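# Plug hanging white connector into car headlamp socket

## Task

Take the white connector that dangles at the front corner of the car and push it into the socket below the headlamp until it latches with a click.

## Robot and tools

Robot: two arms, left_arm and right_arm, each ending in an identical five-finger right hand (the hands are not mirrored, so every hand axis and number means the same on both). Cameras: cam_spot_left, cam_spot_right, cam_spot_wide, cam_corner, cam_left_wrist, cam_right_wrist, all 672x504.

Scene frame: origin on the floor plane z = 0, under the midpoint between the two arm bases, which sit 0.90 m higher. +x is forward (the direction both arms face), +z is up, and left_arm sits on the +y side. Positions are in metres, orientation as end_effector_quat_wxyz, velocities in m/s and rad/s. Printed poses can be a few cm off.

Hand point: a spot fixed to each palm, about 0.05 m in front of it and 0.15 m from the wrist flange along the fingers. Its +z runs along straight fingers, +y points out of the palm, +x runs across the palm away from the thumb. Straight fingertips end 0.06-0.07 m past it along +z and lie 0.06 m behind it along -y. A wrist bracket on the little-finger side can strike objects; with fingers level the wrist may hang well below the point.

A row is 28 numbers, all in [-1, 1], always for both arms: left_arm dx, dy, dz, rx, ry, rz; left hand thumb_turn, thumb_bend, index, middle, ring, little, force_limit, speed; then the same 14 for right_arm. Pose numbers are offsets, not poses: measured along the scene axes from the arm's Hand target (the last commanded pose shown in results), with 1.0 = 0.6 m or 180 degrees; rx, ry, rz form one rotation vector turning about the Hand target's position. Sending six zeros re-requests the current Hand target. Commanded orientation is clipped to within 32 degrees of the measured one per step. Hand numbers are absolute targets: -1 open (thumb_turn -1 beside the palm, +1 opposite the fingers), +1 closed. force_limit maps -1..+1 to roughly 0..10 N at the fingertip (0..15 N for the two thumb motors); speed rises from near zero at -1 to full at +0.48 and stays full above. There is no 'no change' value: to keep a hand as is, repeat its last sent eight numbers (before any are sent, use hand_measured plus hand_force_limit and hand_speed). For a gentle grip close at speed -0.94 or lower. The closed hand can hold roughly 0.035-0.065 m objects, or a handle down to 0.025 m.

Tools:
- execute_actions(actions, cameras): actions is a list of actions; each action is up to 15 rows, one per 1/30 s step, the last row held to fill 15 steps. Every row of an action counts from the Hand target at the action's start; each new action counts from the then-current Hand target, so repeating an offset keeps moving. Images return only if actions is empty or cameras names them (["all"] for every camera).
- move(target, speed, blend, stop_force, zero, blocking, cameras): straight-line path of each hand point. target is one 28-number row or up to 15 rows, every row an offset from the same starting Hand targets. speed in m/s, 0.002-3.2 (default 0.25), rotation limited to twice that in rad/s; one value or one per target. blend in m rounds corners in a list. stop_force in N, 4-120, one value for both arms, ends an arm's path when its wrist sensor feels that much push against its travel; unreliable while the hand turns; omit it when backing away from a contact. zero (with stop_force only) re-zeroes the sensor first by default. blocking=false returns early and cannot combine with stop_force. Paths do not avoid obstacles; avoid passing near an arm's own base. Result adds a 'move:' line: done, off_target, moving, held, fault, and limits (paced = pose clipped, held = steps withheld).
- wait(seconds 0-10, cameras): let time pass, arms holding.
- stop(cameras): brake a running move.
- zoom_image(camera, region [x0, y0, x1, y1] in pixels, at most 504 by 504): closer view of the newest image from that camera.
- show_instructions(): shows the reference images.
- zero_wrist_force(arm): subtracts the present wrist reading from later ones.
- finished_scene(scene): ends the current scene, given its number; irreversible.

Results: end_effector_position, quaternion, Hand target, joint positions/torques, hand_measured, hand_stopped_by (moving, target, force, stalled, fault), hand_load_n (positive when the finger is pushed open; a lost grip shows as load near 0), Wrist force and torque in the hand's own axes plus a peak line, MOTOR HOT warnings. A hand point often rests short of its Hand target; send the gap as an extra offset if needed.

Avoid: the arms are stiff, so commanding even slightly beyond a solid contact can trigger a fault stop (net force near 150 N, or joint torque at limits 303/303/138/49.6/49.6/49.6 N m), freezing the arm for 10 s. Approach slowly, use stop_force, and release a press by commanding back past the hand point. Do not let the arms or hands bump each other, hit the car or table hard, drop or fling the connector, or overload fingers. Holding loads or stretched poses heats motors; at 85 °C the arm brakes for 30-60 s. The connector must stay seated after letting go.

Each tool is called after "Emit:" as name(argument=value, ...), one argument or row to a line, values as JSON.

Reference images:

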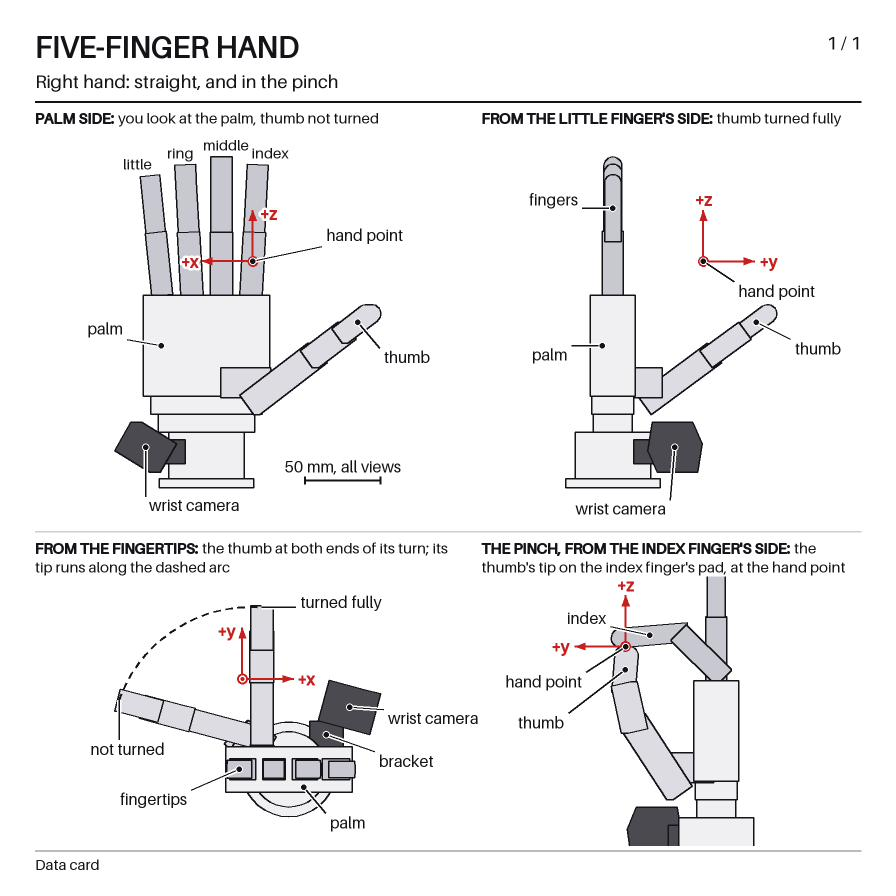

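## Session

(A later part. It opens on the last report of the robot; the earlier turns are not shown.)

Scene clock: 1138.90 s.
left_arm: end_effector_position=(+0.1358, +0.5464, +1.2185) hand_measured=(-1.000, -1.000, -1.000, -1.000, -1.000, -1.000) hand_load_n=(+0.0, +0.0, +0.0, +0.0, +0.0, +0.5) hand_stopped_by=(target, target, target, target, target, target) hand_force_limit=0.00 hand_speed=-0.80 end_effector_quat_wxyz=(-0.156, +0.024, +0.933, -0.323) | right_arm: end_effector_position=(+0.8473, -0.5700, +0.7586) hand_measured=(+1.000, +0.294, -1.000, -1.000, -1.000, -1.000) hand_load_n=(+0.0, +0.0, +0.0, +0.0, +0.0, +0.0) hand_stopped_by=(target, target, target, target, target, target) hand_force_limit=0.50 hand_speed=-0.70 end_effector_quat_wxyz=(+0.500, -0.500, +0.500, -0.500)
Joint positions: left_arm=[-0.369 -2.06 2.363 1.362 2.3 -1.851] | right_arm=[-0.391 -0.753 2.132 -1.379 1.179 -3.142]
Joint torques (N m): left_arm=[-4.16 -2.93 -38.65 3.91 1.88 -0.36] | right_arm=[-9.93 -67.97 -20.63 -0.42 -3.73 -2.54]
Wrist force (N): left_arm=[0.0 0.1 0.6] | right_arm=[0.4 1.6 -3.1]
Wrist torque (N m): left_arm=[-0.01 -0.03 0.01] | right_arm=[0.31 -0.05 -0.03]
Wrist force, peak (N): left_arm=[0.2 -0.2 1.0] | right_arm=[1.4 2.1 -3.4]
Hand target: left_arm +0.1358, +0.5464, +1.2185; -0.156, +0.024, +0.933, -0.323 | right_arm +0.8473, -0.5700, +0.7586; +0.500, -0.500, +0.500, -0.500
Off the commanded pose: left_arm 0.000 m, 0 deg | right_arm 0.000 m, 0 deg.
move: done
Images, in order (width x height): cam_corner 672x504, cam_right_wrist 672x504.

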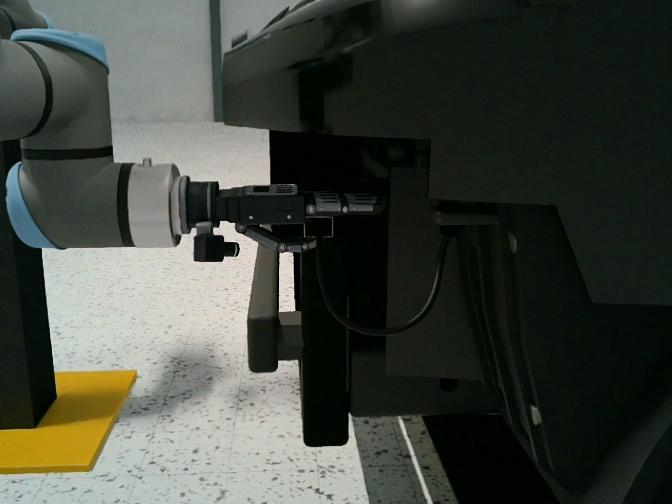

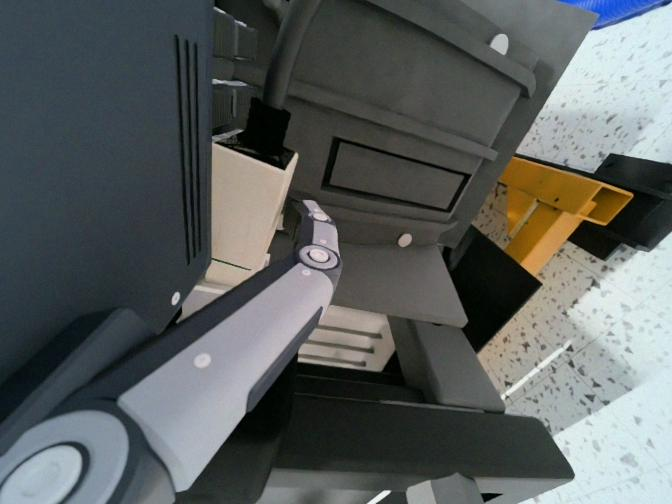

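Emit:
move(
  target=[
    [0,0,0,0,0,0,-1,-1,-1,-1,-1,-1,0,-0.8, 0,0,0.0067,0,0,0,1,0.295,-1,-1,-1,-1,0.5,-0.7],
    [0,0,0,0,0,0,-1,-1,-1,-1,-1,-1,0,-0.8, 0,0,0.0055,0,0,0,1,0.33,-1,-1,-1,-1,0.5,-0.7],
    [0,0,0,0,0,0,-1,-1,-1,-1,-1,-1,0,-0.8, 0,0,0.0034,0,0,0,1,0.365,-1,-1,-1,-1,0.5,-0.7],
    [0,0,0,0,0,0,-1,-1,-1,-1,-1,-1,0,-0.8, 0,0,0.0012,0,0,0,1,0.395,-1,-1,-1,-1,0.5,-0.7],
    [0,0,0,0,0,0,-1,-1,-1,-1,-1,-1,0,-0.8, 0,0,0,0,0,0,1,0.7,-1,-1,-1,-1,0.0,-0.7],
  ],
  speed=0.02,
  cameras=["cam_right_wrist","cam_corner"],
)

Emit:
move(
  target=[0,0,0,0,0,0,-1,-1,-1,-1,-1,-1,0,-0.8, 0,0,0,0,0,0,1,0.7,-1,-1,0.3,-1,-0.6,-0.8],
  speed=0.02,
  cameras=["cam_right_wrist","cam_corner"],
)

Emit:
zoom_image(
  camera="cam_right_wrist",
  region=[195, 15, 315, 185],
)

Emit:
zoom_image(
  camera="cam_corner",
  region=[260, 160, 360, 260],
)

Scene clock: 1165.83 s.
left_arm: end_effector_position=(+0.1358, +0.5464, +1.2185) hand_measured=(-1.000, -1.000, -1.000, -1.000, -1.000, -1.000) hand_load_n=(+0.0, +0.0, +0.0, +0.0, +0.0, +0.0) hand_stopped_by=(target, target, target, target, target, target) hand_force_limit=0.00 hand_speed=-0.80 end_effector_quat_wxyz=(-0.156, +0.024, +0.933, -0.323) | right_arm: end_effector_position=(+0.8473, -0.5700, +0.7586) hand_measured=(+1.000, +0.400, -1.000, -1.000, -1.000, -1.000) hand_load_n=(+2.0, +8.5, -0.5, +0.0, +0.0, +0.0) hand_stopped_by=(target, force, target, target, target, target) hand_force_limit=0.00 hand_speed=-0.70 end_effector_quat_wxyz=(+0.500, -0.500, +0.500, -0.500)
Joint positions: left_arm=[-0.369 -2.06 2.363 1.362 2.3 -1.851] | right_arm=[-0.391 -0.753 2.132 -1.379 1.179 -3.142]
Joint torques (N m): left_arm=[-2.51 -3.72 -38.37 3.56 2.19 -0.47] | right_arm=[2.23 -67.18 -20.4 -3.97 -2.54 -2.45]
Wrist force (N): left_arm=[-0.2 0.3 0.1] | right_arm=[0.9 -1.2 -3.8]
Wrist torque (N m): left_arm=[0.04 0.01 0.01] | right_arm=[0.33 -0.06 0.14]
Wrist force, peak (N): left_arm=[0.1 0.3 1.1] | right_arm=[2.0 4.7 -1.8]
Hand target: left_arm +0.1358, +0.5464, +1.2185; -0.156, +0.024, +0.933, -0.323 | right_arm +0.8473, -0.5700, +0.7586; +0.500, -0.500, +0.500, -0.500
Off the commanded pose: left_arm 0.000 m, 0 deg | right_arm 0.000 m, 0 deg.
move: done
Images, in order (width x height): cam_corner 672x504, cam_right_wrist 672x504.

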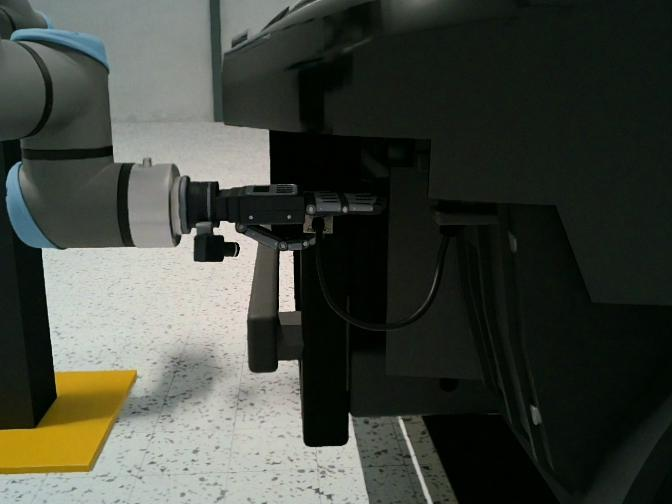

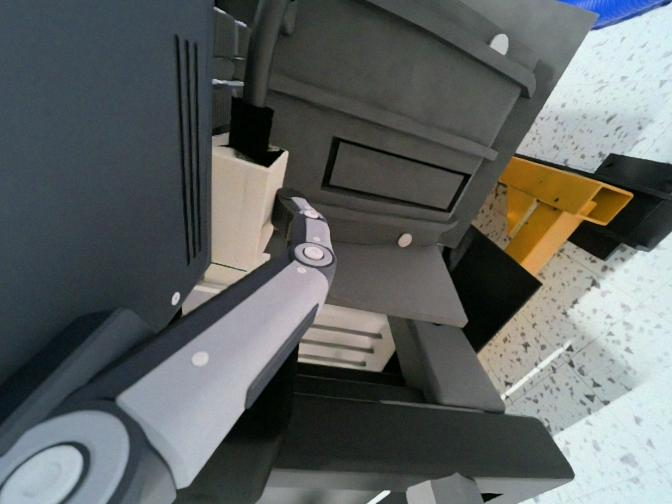

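Scene clock: 1167.70 s.
left_arm: end_effector_position=(+0.1358, +0.5464, +1.2185) hand_measured=(-1.000, -1.000, -1.000, -1.000, -1.000, -1.000) hand_load_n=(+0.0, +0.0, +0.0, +0.5, +0.0, +0.0) hand_stopped_by=(target, target, target, target, target, target) hand_force_limit=0.00 hand_speed=-0.80 end_effector_quat_wxyz=(-0.156, +0.024, +0.933, -0.323) | right_arm: end_effector_position=(+0.8473, -0.5700, +0.7586) hand_measured=(+1.000, +0.400, -1.000, -1.000, -0.114, -1.000) hand_load_n=(+2.5, +9.0, -0.5, +0.0, +2.5, +0.0) hand_stopped_by=(target, force, target, target, force, target) hand_force_limit=-0.60 hand_speed=-0.80 end_effector_quat_wxyz=(+0.500, -0.500, +0.500, -0.500)
Joint positions: left_arm=[-0.369 -2.06 2.363 1.362 2.3 -1.851] | right_arm=[-0.391 -0.753 2.132 -1.379 1.179 -3.142]
Joint torques (N m): left_arm=[-2.42 -6.7 -37.68 3.55 1.91 -0.18] | right_arm=[2.09 -67.2 -19.11 -3.39 -1.83 -2.55]
Wrist force (N): left_arm=[-0.2 0.2 0.6] | right_arm=[1.0 -1.3 -4.0]
Wrist torque (N m): left_arm=[-0.01 0.00 0.00] | right_arm=[0.32 -0.11 0.10]
Wrist force, peak (N): left_arm=[0.1 0.0 1.0] | right_arm=[2.2 -1.6 -4.0]
Hand target: left_arm +0.1358, +0.5464, +1.2185; -0.156, +0.024, +0.933, -0.323 | right_arm +0.8473, -0.5700, +0.7586; +0.500, -0.500, +0.500, -0.500
Off the commanded pose: left_arm 0.000 m, 0 deg | right_arm 0.000 m, 0 deg.
move: done
Images, in order (width x height): cam_corner 672x504, cam_right_wrist 672x504.

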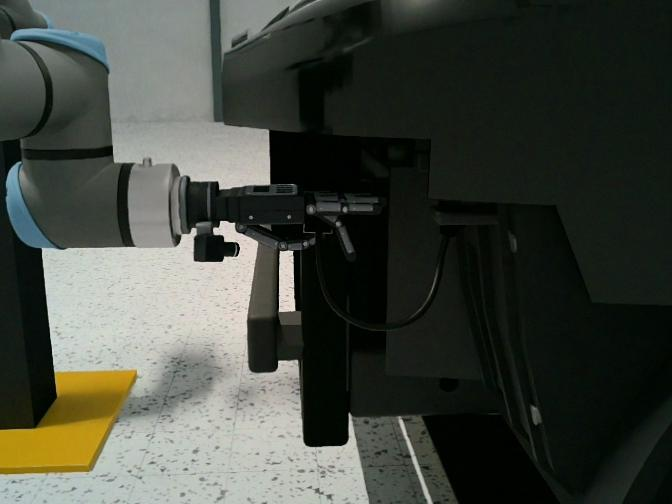

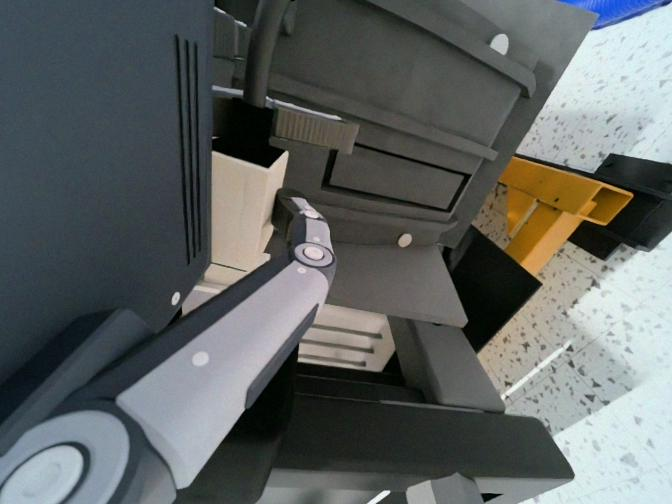

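Scaled by 2.965 from the camera's 672x504 image, which has a finer 960x720 frame.

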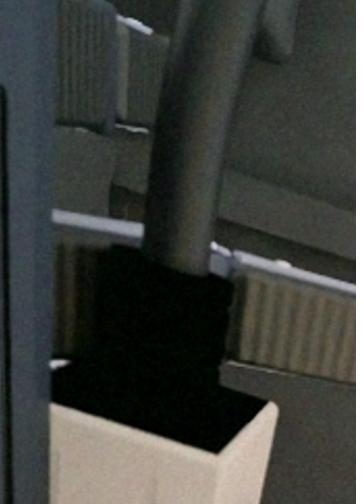

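Scaled by 5.040 from the camera's 672x504 image, which has a finer 960x720 frame.

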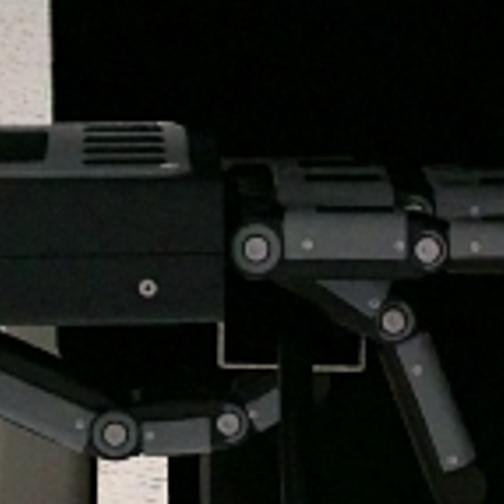

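Emit:
move(
  target=[0,0,0,0,0,0,-1,-1,-1,-1,-1,-1,0,-0.8, 0,0.0283,0,0,0,0,1,0.7,-1,-1,0.3,-1,-0.6,-0.8],
  speed=0.012,
  stop_force=15,
  cameras=["cam_right_wrist","cam_corner"],
)

Emit:
zoom_image(
  camera="cam_right_wrist",
  region=[195, 145, 315, 315],
)

Emit:
zoom_image(
  camera="cam_corner",
  region=[260, 160, 360, 260],
)

Scene clock: 1187.07 s.
left_arm: end_effector_position=(+0.1358, +0.5464, +1.2185) hand_measured=(-1.000, -1.000, -1.000, -1.000, -1.000, -1.000) hand_load_n=(-0.5, +0.0, +0.0, +0.0, +0.0, +0.0) hand_stopped_by=(target, target, target, target, target, target) hand_force_limit=0.00 hand_speed=-0.80 end_effector_quat_wxyz=(-0.156, +0.024, +0.933, -0.323) | right_arm: end_effector_position=(+0.8472, -0.5608, +0.7586) hand_measured=(+1.000, +0.400, -1.000, -1.000, -0.114, -1.000) hand_load_n=(+1.5, +7.5, +0.0, +0.0, +3.5, -0.5) hand_stopped_by=(target, force, target, target, force, target) hand_force_limit=-0.60 hand_speed=-0.80 end_effector_quat_wxyz=(+0.500, -0.500, +0.500, -0.500)
Joint positions: left_arm=[-0.369 -2.06 2.363 1.362 2.3 -1.851] | right_arm=[-0.376 -0.754 2.134 -1.38 1.195 -3.142]
Joint torques (N m): left_arm=[-1.28 -3.96 -38.05 4.16 1.82 -0.3] | right_arm=[-9.62 -70.33 -16.21 1.1 -3.8 -1.82]
Wrist force (N): left_arm=[-0.3 -0.4 0.7] | right_arm=[2.1 -3.7 -1.6]
Wrist torque (N m): left_arm=[-0.10 0.01 -0.03] | right_arm=[0.26 -0.15 -0.03]
Wrist force, peak (N): left_arm=[0.2 -0.2 0.8] | right_arm=[17.9 -5.6 -7.5]
Hand target: left_arm +0.1358, +0.5464, +1.2185; -0.156, +0.024, +0.933, -0.323 | right_arm +0.8473, -0.5608, +0.7586; +0.500, -0.500, +0.500, -0.500 (not the last commanded pose)
Off the commanded pose: left_arm 0.000 m, 0 deg | right_arm 0.008 m, 0 deg.
move: contact (right_arm)
Images, in order (width x height): cam_corner 672x504, cam_right_wrist 672x504.

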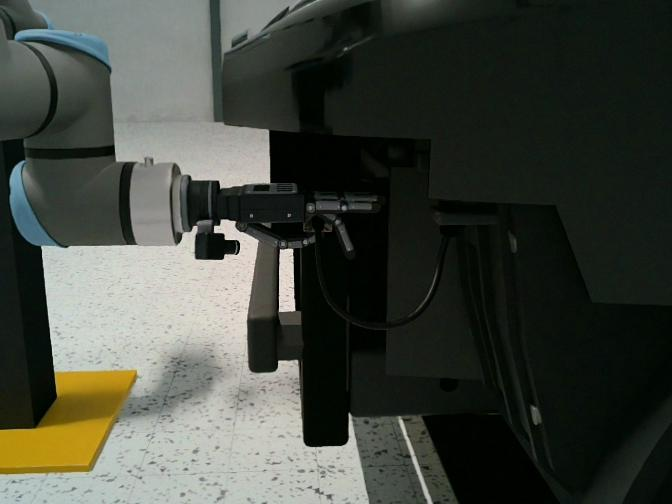

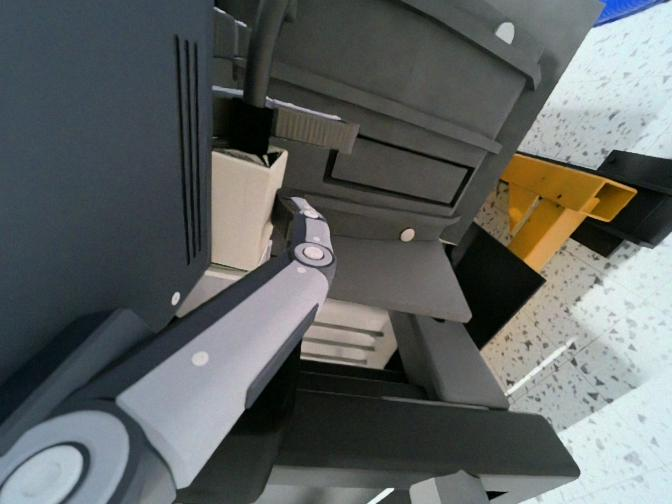

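Scaled by 2.965 from the camera's 672x504 image, which has a finer 960x720 frame.

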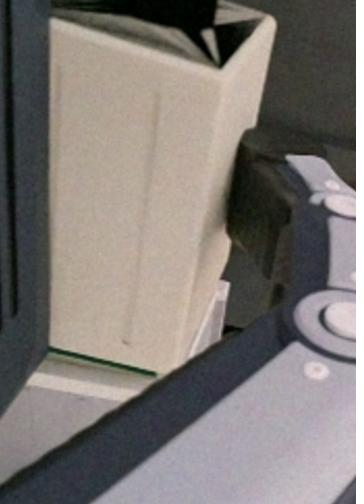

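Scaled by 5.040 from the camera's 672x504 image, which has a finer 960x720 frame.

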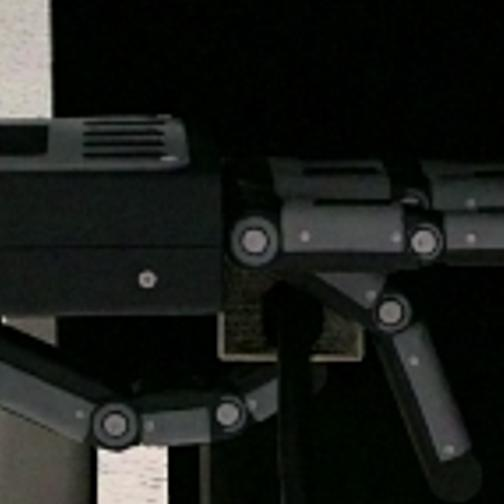

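Emit:
move(
  target=[0,0,0,0,0,0,-1,-1,-1,-1,-1,-1,0,-0.8, 0,0.0183,0,0,0,0,1,0.7,-1,-1,0.3,-1,-0.6,-0.8],
  speed=0.01,
  stop_force=45,
  cameras=["cam_right_wrist","cam_corner"],
)

Emit:
zoom_image(
  camera="cam_right_wrist",
  region=[195, 145, 315, 315],
)

Emit:
zoom_image(
  camera="cam_corner",
  region=[260, 160, 360, 260],
)

Scene clock: 1198.73 s.
left_arm: end_effector_position=(+0.1358, +0.5464, +1.2185) hand_measured=(-1.000, -1.000, -1.000, -1.000, -1.000, -1.000) hand_load_n=(-0.5, +0.0, +0.0, +0.0, +0.0, +0.0) hand_stopped_by=(target, target, target, target, target, target) hand_force_limit=0.00 hand_speed=-0.80 end_effector_quat_wxyz=(-0.156, +0.024, +0.933, -0.323) | right_arm: end_effector_position=(+0.8474, -0.5557, +0.7587) hand_measured=(+1.000, +0.400, -1.000, -1.000, -0.114, -1.000) hand_load_n=(+1.0, +8.5, +0.0, -0.5, +8.5, +0.0) hand_stopped_by=(target, force, target, target, force, target) hand_force_limit=-0.60 hand_speed=-0.80 end_effector_quat_wxyz=(+0.500, -0.500, +0.500, -0.500)
Joint positions: left_arm=[-0.369 -2.06 2.363 1.362 2.3 -1.851] | right_arm=[-0.367 -0.754 2.134 -1.381 1.204 -3.142]
Joint torques (N m): left_arm=[-2.22 -2.5 -37.9 3.78 1.95 -0.44] | right_arm=[27.22 -52.92 20.02 4.53 -14.69 -1.12]
Wrist force (N): left_arm=[-0.4 -0.1 0.2] | right_arm=[43.0 -10.7 11.3]
Wrist torque (N m): left_arm=[-0.02 0.05 -0.02] | right_arm=[-0.43 -1.05 1.39]
Wrist force, peak (N): left_arm=[-0.1 -0.2 0.8] | right_arm=[53.1 -13.4 7.9]
Hand target: left_arm +0.1358, +0.5464, +1.2185; -0.156, +0.024, +0.933, -0.323 | right_arm +0.8474, -0.5557, +0.7587; +0.500, -0.500, +0.500, -0.500 (not the last commanded pose)
Off the commanded pose: left_arm 0.000 m, 0 deg | right_arm 0.006 m, 0 deg.
move: contact (right_arm)
Images, in order (width x height): cam_corner 672x504, cam_right_wrist 672x504.

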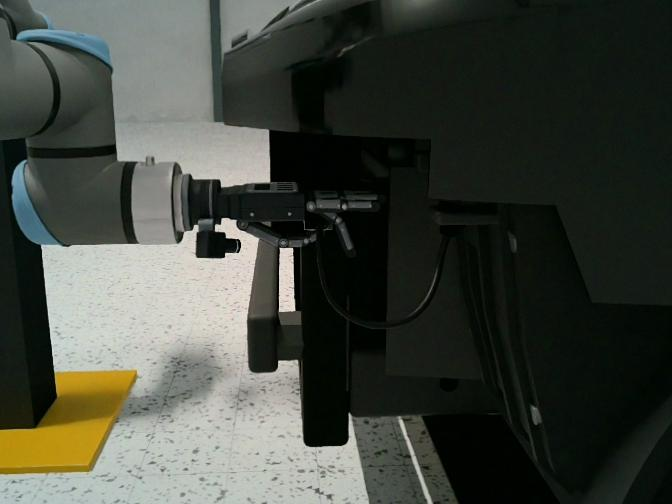

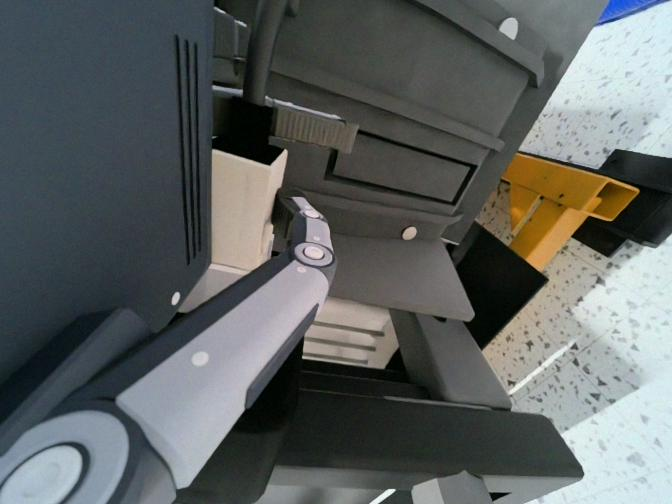

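Scaled by 2.965 from the camera's 672x504 image, which has a finer 960x720 frame.

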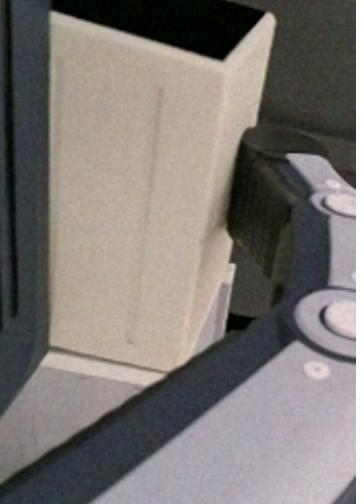

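Scaled by 5.040 from the camera's 672x504 image, which has a finer 960x720 frame.

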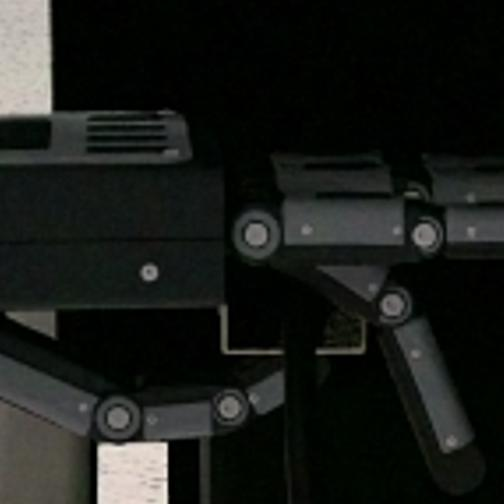

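Emit:
move(
  target=[
    [0,0,0,0,0,0,-1,-1,-1,-1,-1,-1,0,-0.8, 0.0008,0,0.0008,0,0,0,1,0.7,-1,-1,0.3,-1,-0.6,-0.8],
    [0,0,0,0,0,0,-1,-1,-1,-1,-1,-1,0,-0.8, 0.0008,0.01,0.0008,0,0,0,1,0.7,-1,-1,0.3,-1,-0.6,-0.8],
  ],
  speed=0.01,
  stop_force=35,
  cameras=["cam_right_wrist","cam_corner"],
)

Emit:
zoom_image(
  camera="cam_right_wrist",
  region=[195, 145, 315, 315],
)

Emit:
zoom_image(
  camera="cam_corner",
  region=[260, 160, 360, 260],
)

Scene clock: 1223.93 s.
left_arm: end_effector_position=(+0.1358, +0.5464, +1.2185) hand_measured=(-1.000, -1.000, -1.000, -1.000, -1.000, -1.000) hand_load_n=(+0.0, +0.0, +0.0, +0.0, +0.0, +0.5) hand_stopped_by=(target, target, target, target, target, target) hand_force_limit=0.00 hand_speed=-0.80 end_effector_quat_wxyz=(-0.156, +0.024, +0.933, -0.323) | right_arm: end_effector_position=(+0.8479, -0.5545, +0.7591) hand_measured=(+1.000, +0.400, -1.000, -1.000, -0.114, -1.000) hand_load_n=(+0.0, +10.5, +0.0, +0.0, +12.5, +0.0) hand_stopped_by=(target, force, target, target, force, target) hand_force_limit=-0.60 hand_speed=-0.80 end_effector_quat_wxyz=(+0.500, -0.500, +0.500, -0.500)
Joint positions: left_arm=[-0.369 -2.06 2.363 1.362 2.3 -1.851] | right_arm=[-0.365 -0.754 2.134 -1.38 1.207 -3.142]
Joint torques (N m): left_arm=[-2.08 -4.62 -39.03 3.8 1.67 -0.39] | right_arm=[53.71 -46.01 6.81 8.22 -22.7 -1.06]
Wrist force (N): left_arm=[0.0 -0.2 0.3] | right_arm=[73.5 -14.9 2.9]
Wrist torque (N m): left_arm=[-0.05 -0.02 0.00] | right_arm=[0.08 -1.49 2.46]
Wrist force, peak (N): left_arm=[-0.3 -0.1 0.8] | right_arm=[84.1 -18.6 -3.6]
Hand target: left_arm +0.1358, +0.5464, +1.2185; -0.156, +0.024, +0.933, -0.323 | right_arm +0.8479, -0.5546, +0.7591; +0.500, -0.500, +0.500, -0.500 (not the last commanded pose)
Off the commanded pose: left_arm 0.000 m, 0 deg | right_arm 0.005 m, 0 deg.
move: contact (right_arm); path passed 1 of 2 targets
Images, in order (width x height): cam_corner 672x504, cam_right_wrist 672x504.

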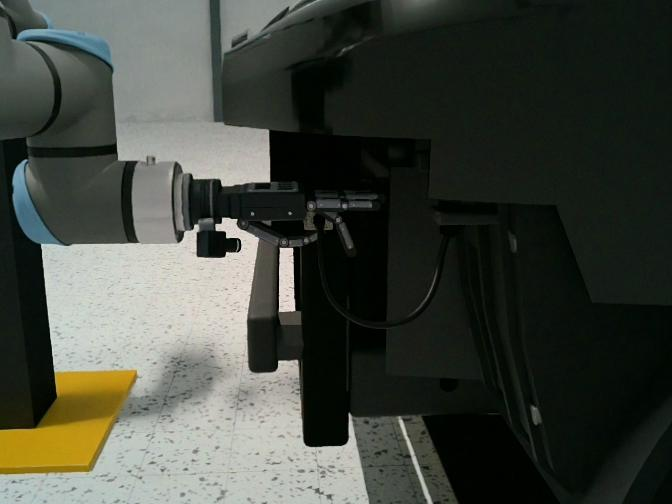

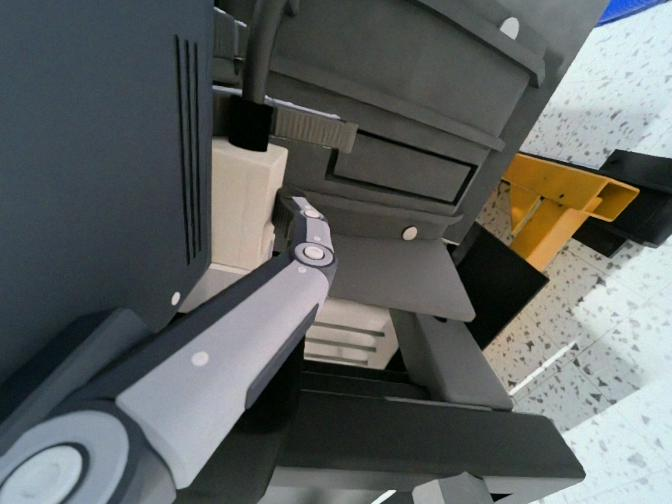

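Scaled by 2.965 from the camera's 672x504 image, which has a finer 960x720 frame.

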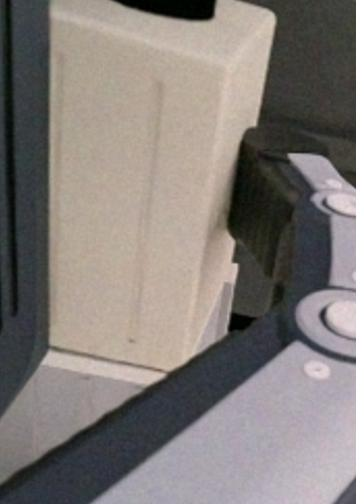

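Scaled by 5.040 from the camera's 672x504 image, which has a finer 960x720 frame.

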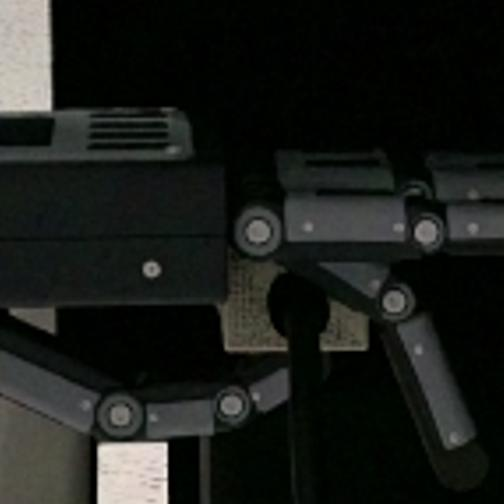

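Emit:
move(
  target=[0,0,0,0,0,0,-1,-1,-1,-1,-1,-1,0,-0.8, -0.0008,-0.0035,0,0,0,0,1,0.7,-1,-1,0.3,-1,-0.6,-0.8],
  speed=0.01,
  cameras=["cam_right_wrist","cam_corner"],
)

Emit:
zoom_image(
  camera="cam_right_wrist",
  region=[195, 145, 315, 315],
)

Scene clock: 1242.57 s.
left_arm: end_effector_position=(+0.1358, +0.5464, +1.2185) hand_measured=(-1.000, -1.000, -1.000, -1.000, -1.000, -1.000) hand_load_n=(+0.0, +0.0, -0.5, +0.0, +0.0, +0.0) hand_stopped_by=(target, target, target, target, target, target) hand_force_limit=0.00 hand_speed=-0.80 end_effector_quat_wxyz=(-0.156, +0.024, +0.933, -0.323) | right_arm: end_effector_position=(+0.8474, -0.5563, +0.7590) hand_measured=(+1.000, +0.400, -1.000, -1.000, -0.114, -1.000) hand_load_n=(+2.5, +9.5, +0.0, +0.0, +7.5, +0.0) hand_stopped_by=(target, force, target, target, force, target) hand_force_limit=-0.60 hand_speed=-0.80 end_effector_quat_wxyz=(+0.500, -0.500, +0.500, -0.500)
Joint positions: left_arm=[-0.369 -2.06 2.363 1.362 2.3 -1.851] | right_arm=[-0.368 -0.754 2.135 -1.38 1.203 -3.142]
Joint torques (N m): left_arm=[-3.27 -5.14 -37.73 3.77 2.44 -0.75] | right_arm=[0.35 -68.53 14.7 0.96 -7.75 -1.17]
Wrist force (N): left_arm=[-0.2 0.1 0.5] | right_arm=[18.2 -8.0 13.2]
Wrist torque (N m): left_arm=[-0.01 0.01 0.00] | right_arm=[-0.43 -0.78 0.36]
Wrist force, peak (N): left_arm=[-0.6 -0.1 1.0] | right_arm=[73.7 -15.4 3.4]
Hand target: left_arm +0.1358, +0.5464, +1.2185; -0.156, +0.024, +0.933, -0.323 | right_arm +0.8474, -0.5567, +0.7591; +0.500, -0.500, +0.500, -0.500
Off the commanded pose: left_arm 0.000 m, 0 deg | right_arm 0.000 m, 0 deg.
move: done
Images, in order (width x height): cam_corner 672x504, cam_right_wrist 672x504.

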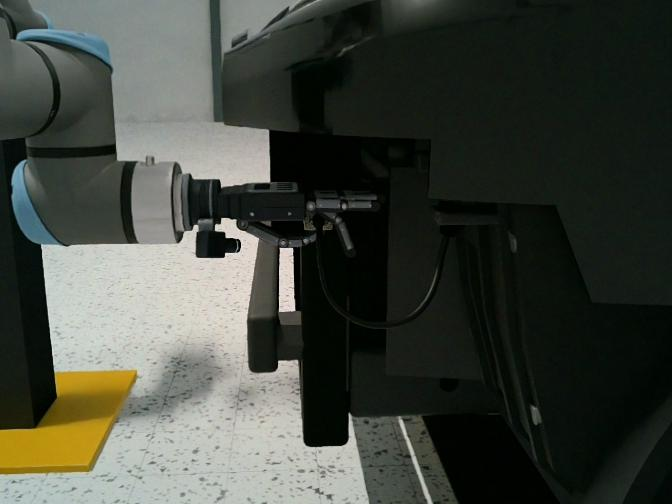

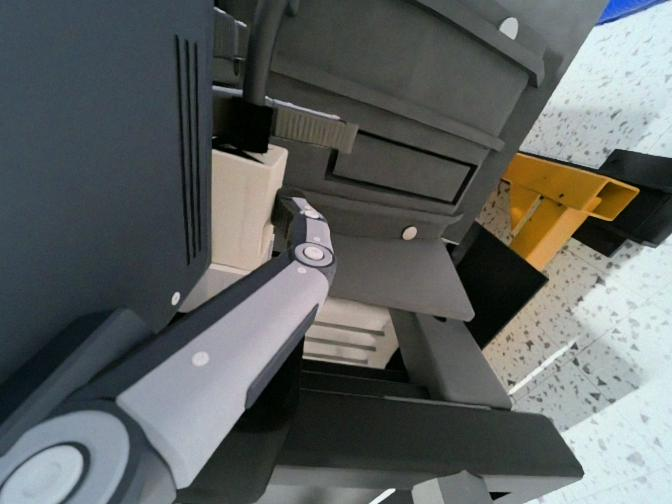

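Scaled by 2.965 from the camera's 672x504 image, which has a finer 960x720 frame.

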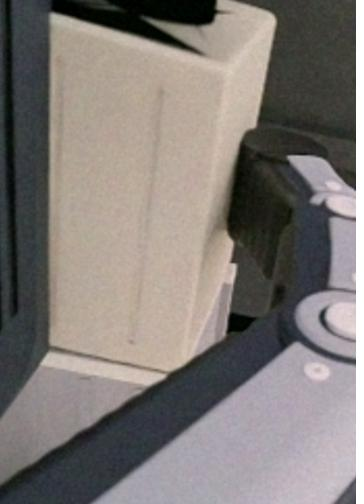

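Emit:
move(
  target=[0,0,0,0,0,0,-1,-1,-1,-1,-1,-1,0,-0.8, 0,-0.0022,0,0,0,0,1,0.7,-1,-1,0.3,-1,-0.6,-0.8],
  speed=0.01,
  cameras=["cam_right_wrist","cam_corner"],
)

Emit:
zoom_image(
  camera="cam_right_wrist",
  region=[195, 145, 315, 315],
)

Scene clock: 1253.23 s.
left_arm: end_effector_position=(+0.1358, +0.5464, +1.2185) hand_measured=(-1.000, -1.000, -1.000, -1.000, -1.000, -1.000) hand_load_n=(+0.0, +0.0, +0.0, +0.0, +0.0, +0.0) hand_stopped_by=(target, target, target, target, target, target) hand_force_limit=0.00 hand_speed=-0.80 end_effector_quat_wxyz=(-0.156, +0.024, +0.933, -0.323) | right_arm: end_effector_position=(+0.8474, -0.5578, +0.7591) hand_measured=(+1.000, +0.400, -1.000, -1.000, -0.114, -1.000) hand_load_n=(+4.0, +9.5, +0.0, +0.0, +4.5, +0.0) hand_stopped_by=(target, force, target, target, force, target) hand_force_limit=-0.60 hand_speed=-0.80 end_effector_quat_wxyz=(+0.500, -0.500, +0.500, -0.500)
Joint positions: left_arm=[-0.369 -2.06 2.363 1.362 2.3 -1.851] | right_arm=[-0.37 -0.755 2.135 -1.38 1.201 -3.142]
Joint torques (N m): left_arm=[-5.18 -3.97 -38.75 3.87 2.28 -0.01] | right_arm=[-21.71 -69.49 -16.44 1.42 0.97 -1.26]
Wrist force (N): left_arm=[0.1 -0.1 0.7] | right_arm=[-14.5 -3.0 8.4]
Wrist torque (N m): left_arm=[-0.05 -0.05 0.01] | right_arm=[-0.28 -0.44 -0.92]
Wrist force, peak (N): left_arm=[-0.3 -0.1 0.8] | right_arm=[17.0 -7.7 13.2]
Hand target: left_arm +0.1358, +0.5464, +1.2185; -0.156, +0.024, +0.933, -0.323 | right_arm +0.8474, -0.5580, +0.7591; +0.500, -0.500, +0.500, -0.500
Off the commanded pose: left_arm 0.000 m, 0 deg | right_arm 0.000 m, 0 deg.
move: done
Images, in order (width x height): cam_corner 672x504, cam_right_wrist 672x504.

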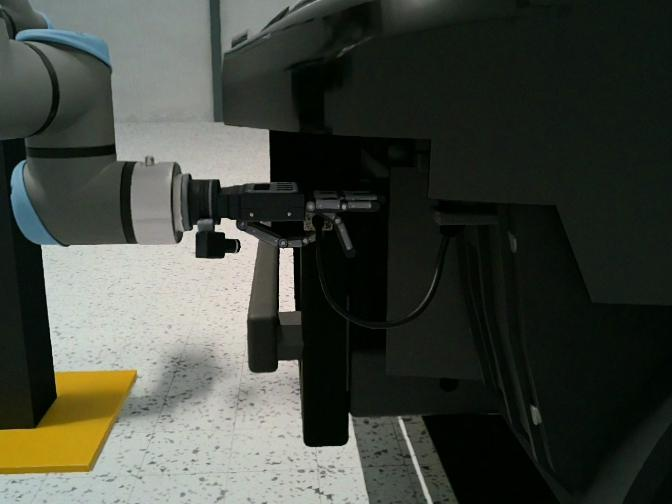

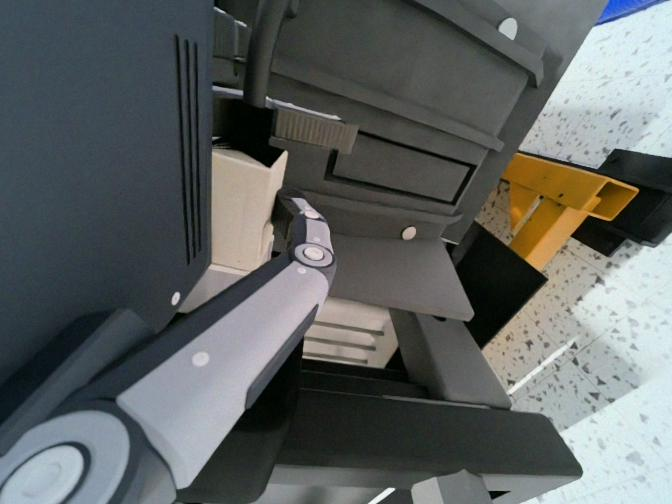

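Scaled by 2.965 from the camera's 672x504 image, which has a finer 960x720 frame.

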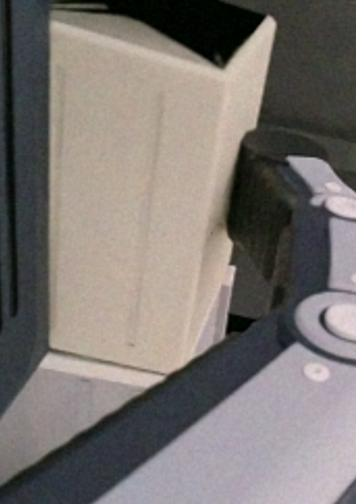

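Emit:
move(
  target=[0,0,0,0,0,0,-1,-1,-1,-1,-1,-1,0,-0.8, 0,-0.003,0,0,0,0,1,0.7,-1,-1,0.3,-1,-0.6,-0.8],
  speed=0.01,
  cameras=["cam_right_wrist","cam_corner"],
)

Emit:
zoom_image(
  camera="cam_right_wrist",
  region=[195, 145, 315, 315],
)

Scene clock: 1264.23 s.
left_arm: end_effector_position=(+0.1358, +0.5464, +1.2185) hand_measured=(-1.000, -1.000, -1.000, -1.000, -1.000, -1.000) hand_load_n=(+0.0, +0.0, +0.0, +0.0, +0.0, +0.0) hand_stopped_by=(target, target, target, target, target, target) hand_force_limit=0.00 hand_speed=-0.80 end_effector_quat_wxyz=(-0.156, +0.024, +0.933, -0.323) | right_arm: end_effector_position=(+0.8474, -0.5596, +0.7591) hand_measured=(+1.000, +0.400, -1.000, -1.000, -0.114, -1.000) hand_load_n=(+4.5, +10.0, +0.0, -0.5, +3.5, +0.0) hand_stopped_by=(target, force, target, target, force, target) hand_force_limit=-0.60 hand_speed=-0.80 end_effector_quat_wxyz=(+0.500, -0.500, +0.500, -0.500)
Joint positions: left_arm=[-0.369 -2.06 2.363 1.362 2.3 -1.851] | right_arm=[-0.373 -0.754 2.134 -1.38 1.198 -3.142]
Joint torques (N m): left_arm=[-1.73 -5.88 -38.47 3.61 2.5 -0.42] | right_arm=[-23.43 -64.34 -17.14 1.16 0.91 -1.44]
Wrist force (N): left_arm=[-0.1 -0.1 0.2] | right_arm=[-13.0 -2.7 6.6]
Wrist torque (N m): left_arm=[-0.01 0.01 0.00] | right_arm=[-0.22 -0.49 -0.81]
Wrist force, peak (N): left_arm=[0.2 -0.4 0.7] | right_arm=[-15.4 -2.9 8.0]
Hand target: left_arm +0.1358, +0.5464, +1.2185; -0.156, +0.024, +0.933, -0.323 | right_arm +0.8474, -0.5598, +0.7591; +0.500, -0.500, +0.500, -0.500
Off the commanded pose: left_arm 0.000 m, 0 deg | right_arm 0.000 m, 0 deg.
move: done
Images, in order (width x height): cam_corner 672x504, cam_right_wrist 672x504.

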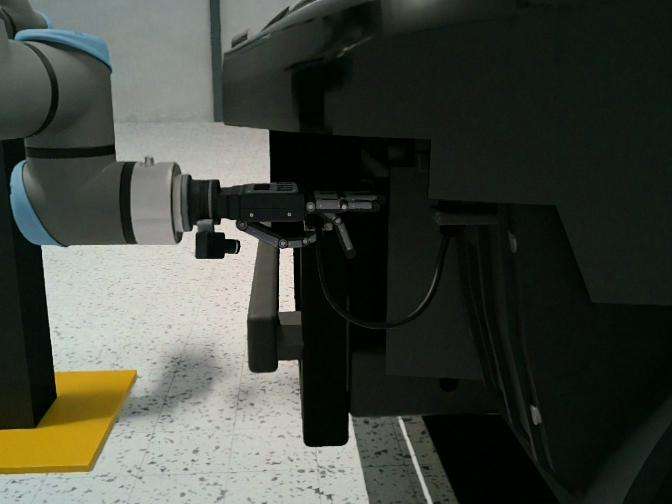

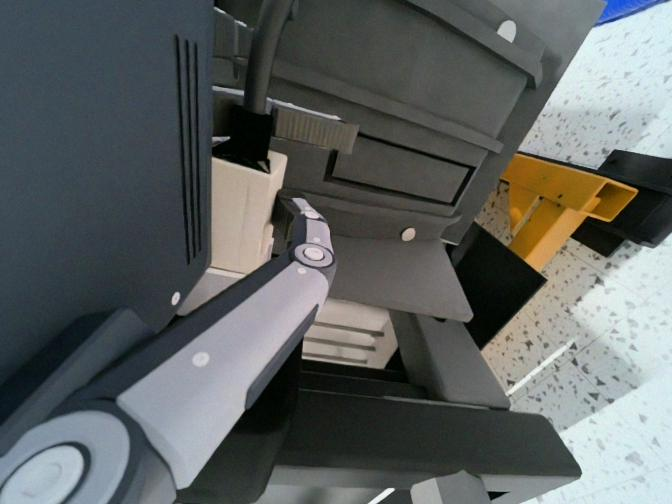

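Scaled by 2.965 from the camera's 672x504 image, which has a finer 960x720 frame.

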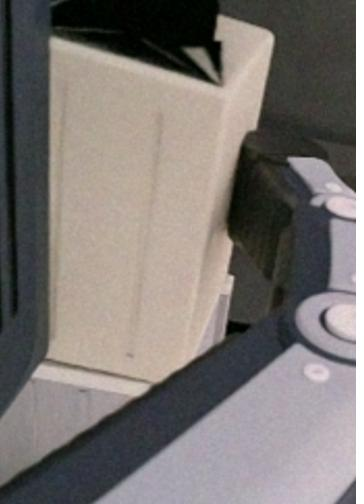

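Emit:
move(
  target=[
    [0,0,0,0,0,0,-1,-1,-1,-1,-1,-1,0,-0.8, 0,0.0025,0,0,0,0,1,0.8,-1,-1,0.3,-1,0.8,-0.75],
    [0,0,0,0,0,0,-1,-1,-1,-1,-1,-1,0,-0.8, 0,-0.0025,0,0,0,0,1,0.8,-1,-1,0.3,-1,0.8,-0.75],
  ],
  speed=0.01,
  cameras=["cam_right_wrist","cam_corner"],
)

Emit:
zoom_image(
  camera="cam_right_wrist",
  region=[195, 145, 315, 315],
)

Scene clock: 1279.90 s.
left_arm: end_effector_position=(+0.1358, +0.5464, +1.2185) hand_measured=(-1.000, -1.000, -1.000, -1.000, -1.000, -1.000) hand_load_n=(+0.0, +0.0, +0.0, +0.0, +0.0, +0.0) hand_stopped_by=(target, target, target, target, target, target) hand_force_limit=0.00 hand_speed=-0.80 end_effector_quat_wxyz=(-0.156, +0.024, +0.933, -0.323) | right_arm: end_effector_position=(+0.8473, -0.5609, +0.7591) hand_measured=(+1.000, +0.404, -1.000, -1.000, -0.114, -1.000) hand_load_n=(+5.0, +12.5, +0.0, +0.0, +3.5, +0.0) hand_stopped_by=(target, force, target, target, force, target) hand_force_limit=0.80 hand_speed=-0.75 end_effector_quat_wxyz=(+0.500, -0.500, +0.500, -0.500)
Joint positions: left_arm=[-0.369 -2.06 2.363 1.362 2.3 -1.851] | right_arm=[-0.376 -0.754 2.134 -1.38 1.196 -3.142]
Joint torques (N m): left_arm=[-1.76 -3.3 -38.38 3.98 2.06 -0.33] | right_arm=[-24.48 -69.01 -19.19 1.11 0.51 -1.66]
Wrist force (N): left_arm=[-0.2 -0.4 0.4] | right_arm=[-14.0 -2.1 6.9]
Wrist torque (N m): left_arm=[-0.07 0.01 -0.02] | right_arm=[-0.21 -0.43 -0.88]
Wrist force, peak (N): left_arm=[-0.2 -0.1 0.9] | right_arm=[14.6 -3.5 10.1]
Hand target: left_arm +0.1358, +0.5464, +1.2185; -0.156, +0.024, +0.933, -0.323 | right_arm +0.8474, -0.5613, +0.7591; +0.500, -0.500, +0.500, -0.500
Off the commanded pose: left_arm 0.000 m, 0 deg | right_arm 0.000 m, 0 deg.
move: done
Images, in order (width x height): cam_corner 672x504, cam_right_wrist 672x504.

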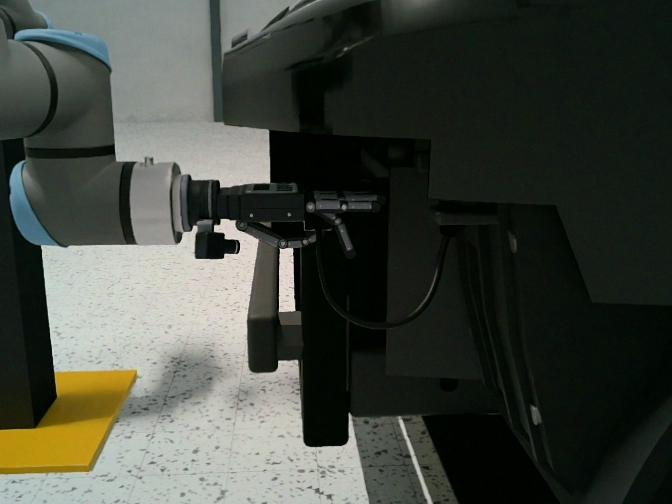

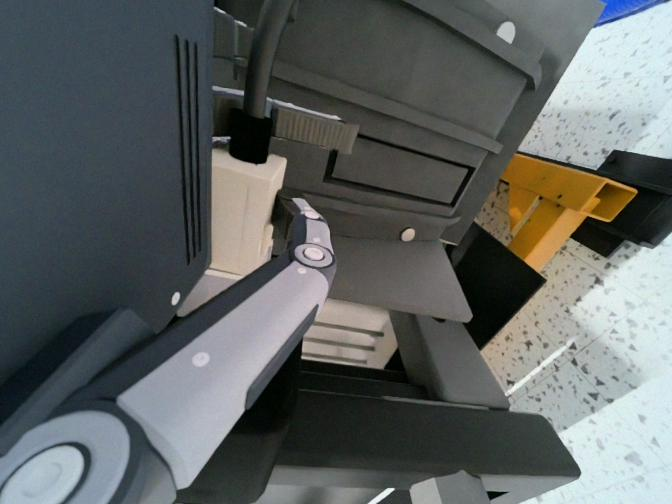

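Scaled by 2.965 from the camera's 672x504 image, which has a finer 960x720 frame.

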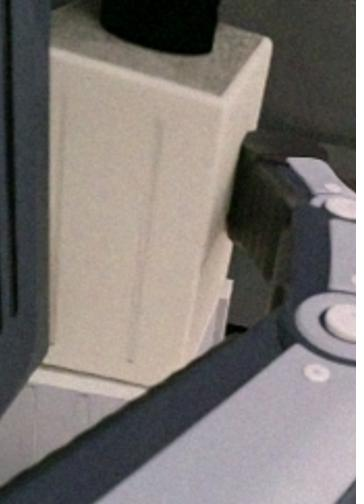

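Emit:
zoom_image(
  camera="cam_right_wrist",
  region=[205, 245, 285, 295],
)

Emit:
zoom_image(
  camera="cam_corner",
  region=[285, 190, 345, 240],
)

Scaled by 6.300 from the camera's 672x504 image, which has a finer 960x720 frame.

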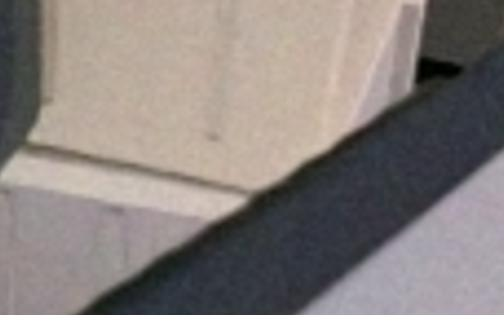

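Scaled by 8.400 from the camera's 672x504 image, which has a finer 960x720 frame.

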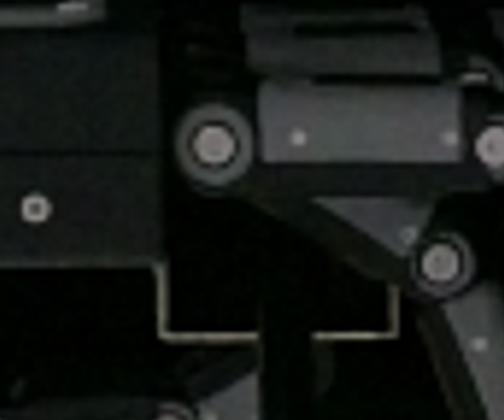

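Emit:
move(
  target=[
    [0,0,0,0,0,0,-1,-1,-1,-1,-1,-1,0,-0.8, 0,0,0,0,0,0,1,0.25,-1,-1,-1,-1,0.8,-0.5],
    [0,0,0,0,0,0,-1,-1,-1,-1,-1,-1,0,-0.8, -0.005,0,-0.0008,0,0,0,1,0.25,-1,-1,-1,-1,0.8,-0.5],
  ],
  speed=0.01,
  cameras=["cam_right_wrist","cam_corner"],
)

Emit:
zoom_image(
  camera="cam_right_wrist",
  region=[195, 145, 315, 315],
)

Emit:
zoom_image(
  camera="cam_corner",
  region=[260, 160, 360, 260],
)

Scene clock: 1333.20 s.
left_arm: end_effector_position=(+0.1358, +0.5464, +1.2185) hand_measured=(-1.000, -1.000, -1.000, -1.000, -1.000, -1.000) hand_load_n=(+0.0, +0.0, +0.0, +0.0, +0.0, +0.0) hand_stopped_by=(target, target, target, target, target, target) hand_force_limit=0.00 hand_speed=-0.80 end_effector_quat_wxyz=(-0.156, +0.024, +0.933, -0.323) | right_arm: end_effector_position=(+0.8446, -0.5613, +0.7587) hand_measured=(+1.000, +0.250, -1.000, -1.000, -1.000, -1.000) hand_load_n=(+0.0, +0.0, +0.0, -0.5, +0.0, +0.0) hand_stopped_by=(target, target, target, target, target, target) hand_force_limit=0.80 hand_speed=-0.50 end_effector_quat_wxyz=(+0.500, -0.500, +0.500, -0.500)
Joint positions: left_arm=[-0.369 -2.06 2.363 1.362 2.3 -1.851] | right_arm=[-0.378 -0.755 2.139 -1.385 1.193 -3.142]
Joint torques (N m): left_arm=[-2.21 -3.74 -38.35 3.4 2.3 -0.01] | right_arm=[-10.24 -87.27 -2.01 -3.89 -3.27 -2.1]
Wrist force (N): left_arm=[0.4 0.0 0.5] | right_arm=[1.4 -1.8 -0.2]
Wrist torque (N m): left_arm=[-0.02 -0.09 0.03] | right_arm=[-0.09 -0.18 -0.01]
Wrist force, peak (N): left_arm=[-0.1 0.0 1.0] | right_arm=[-16.1 -1.9 5.5]
Hand target: left_arm +0.1358, +0.5464, +1.2185; -0.156, +0.024, +0.933, -0.323 | right_arm +0.8444, -0.5613, +0.7586; +0.500, -0.500, +0.500, -0.500
Off the commanded pose: left_arm 0.000 m, 0 deg | right_arm 0.000 m, 0 deg.
move: done
Images, in order (width x height): cam_corner 672x504, cam_right_wrist 672x504.

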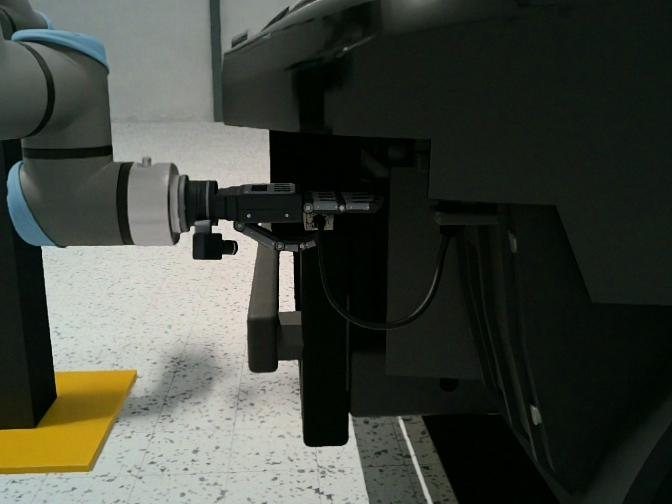

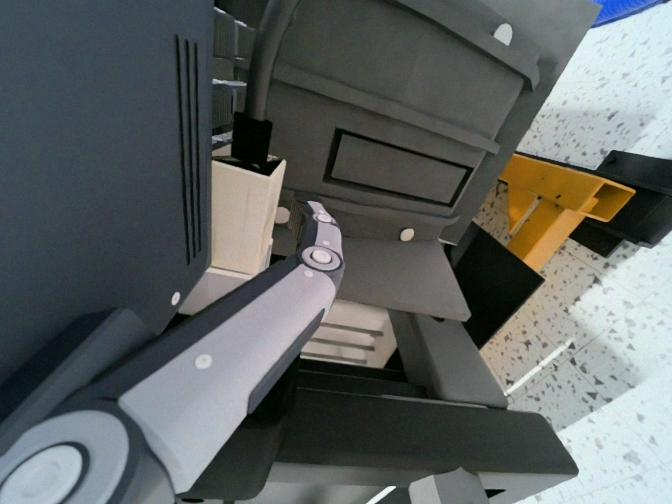

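Scaled by 2.965 from the camera's 672x504 image, which has a finer 960x720 frame.

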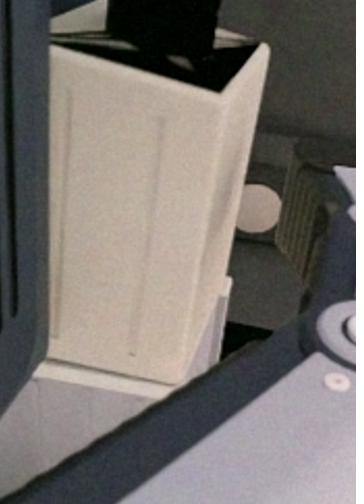

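Scaled by 5.040 from the camera's 672x504 image, which has a finer 960x720 frame.

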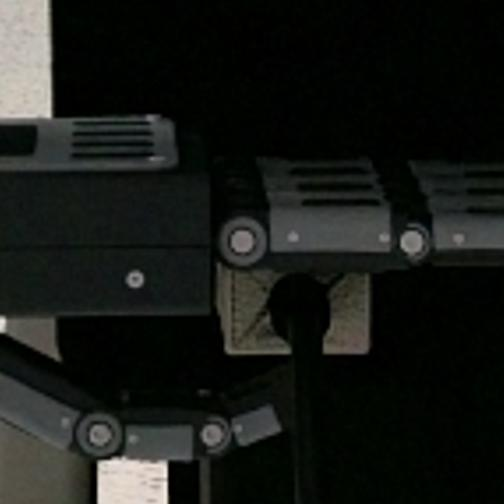

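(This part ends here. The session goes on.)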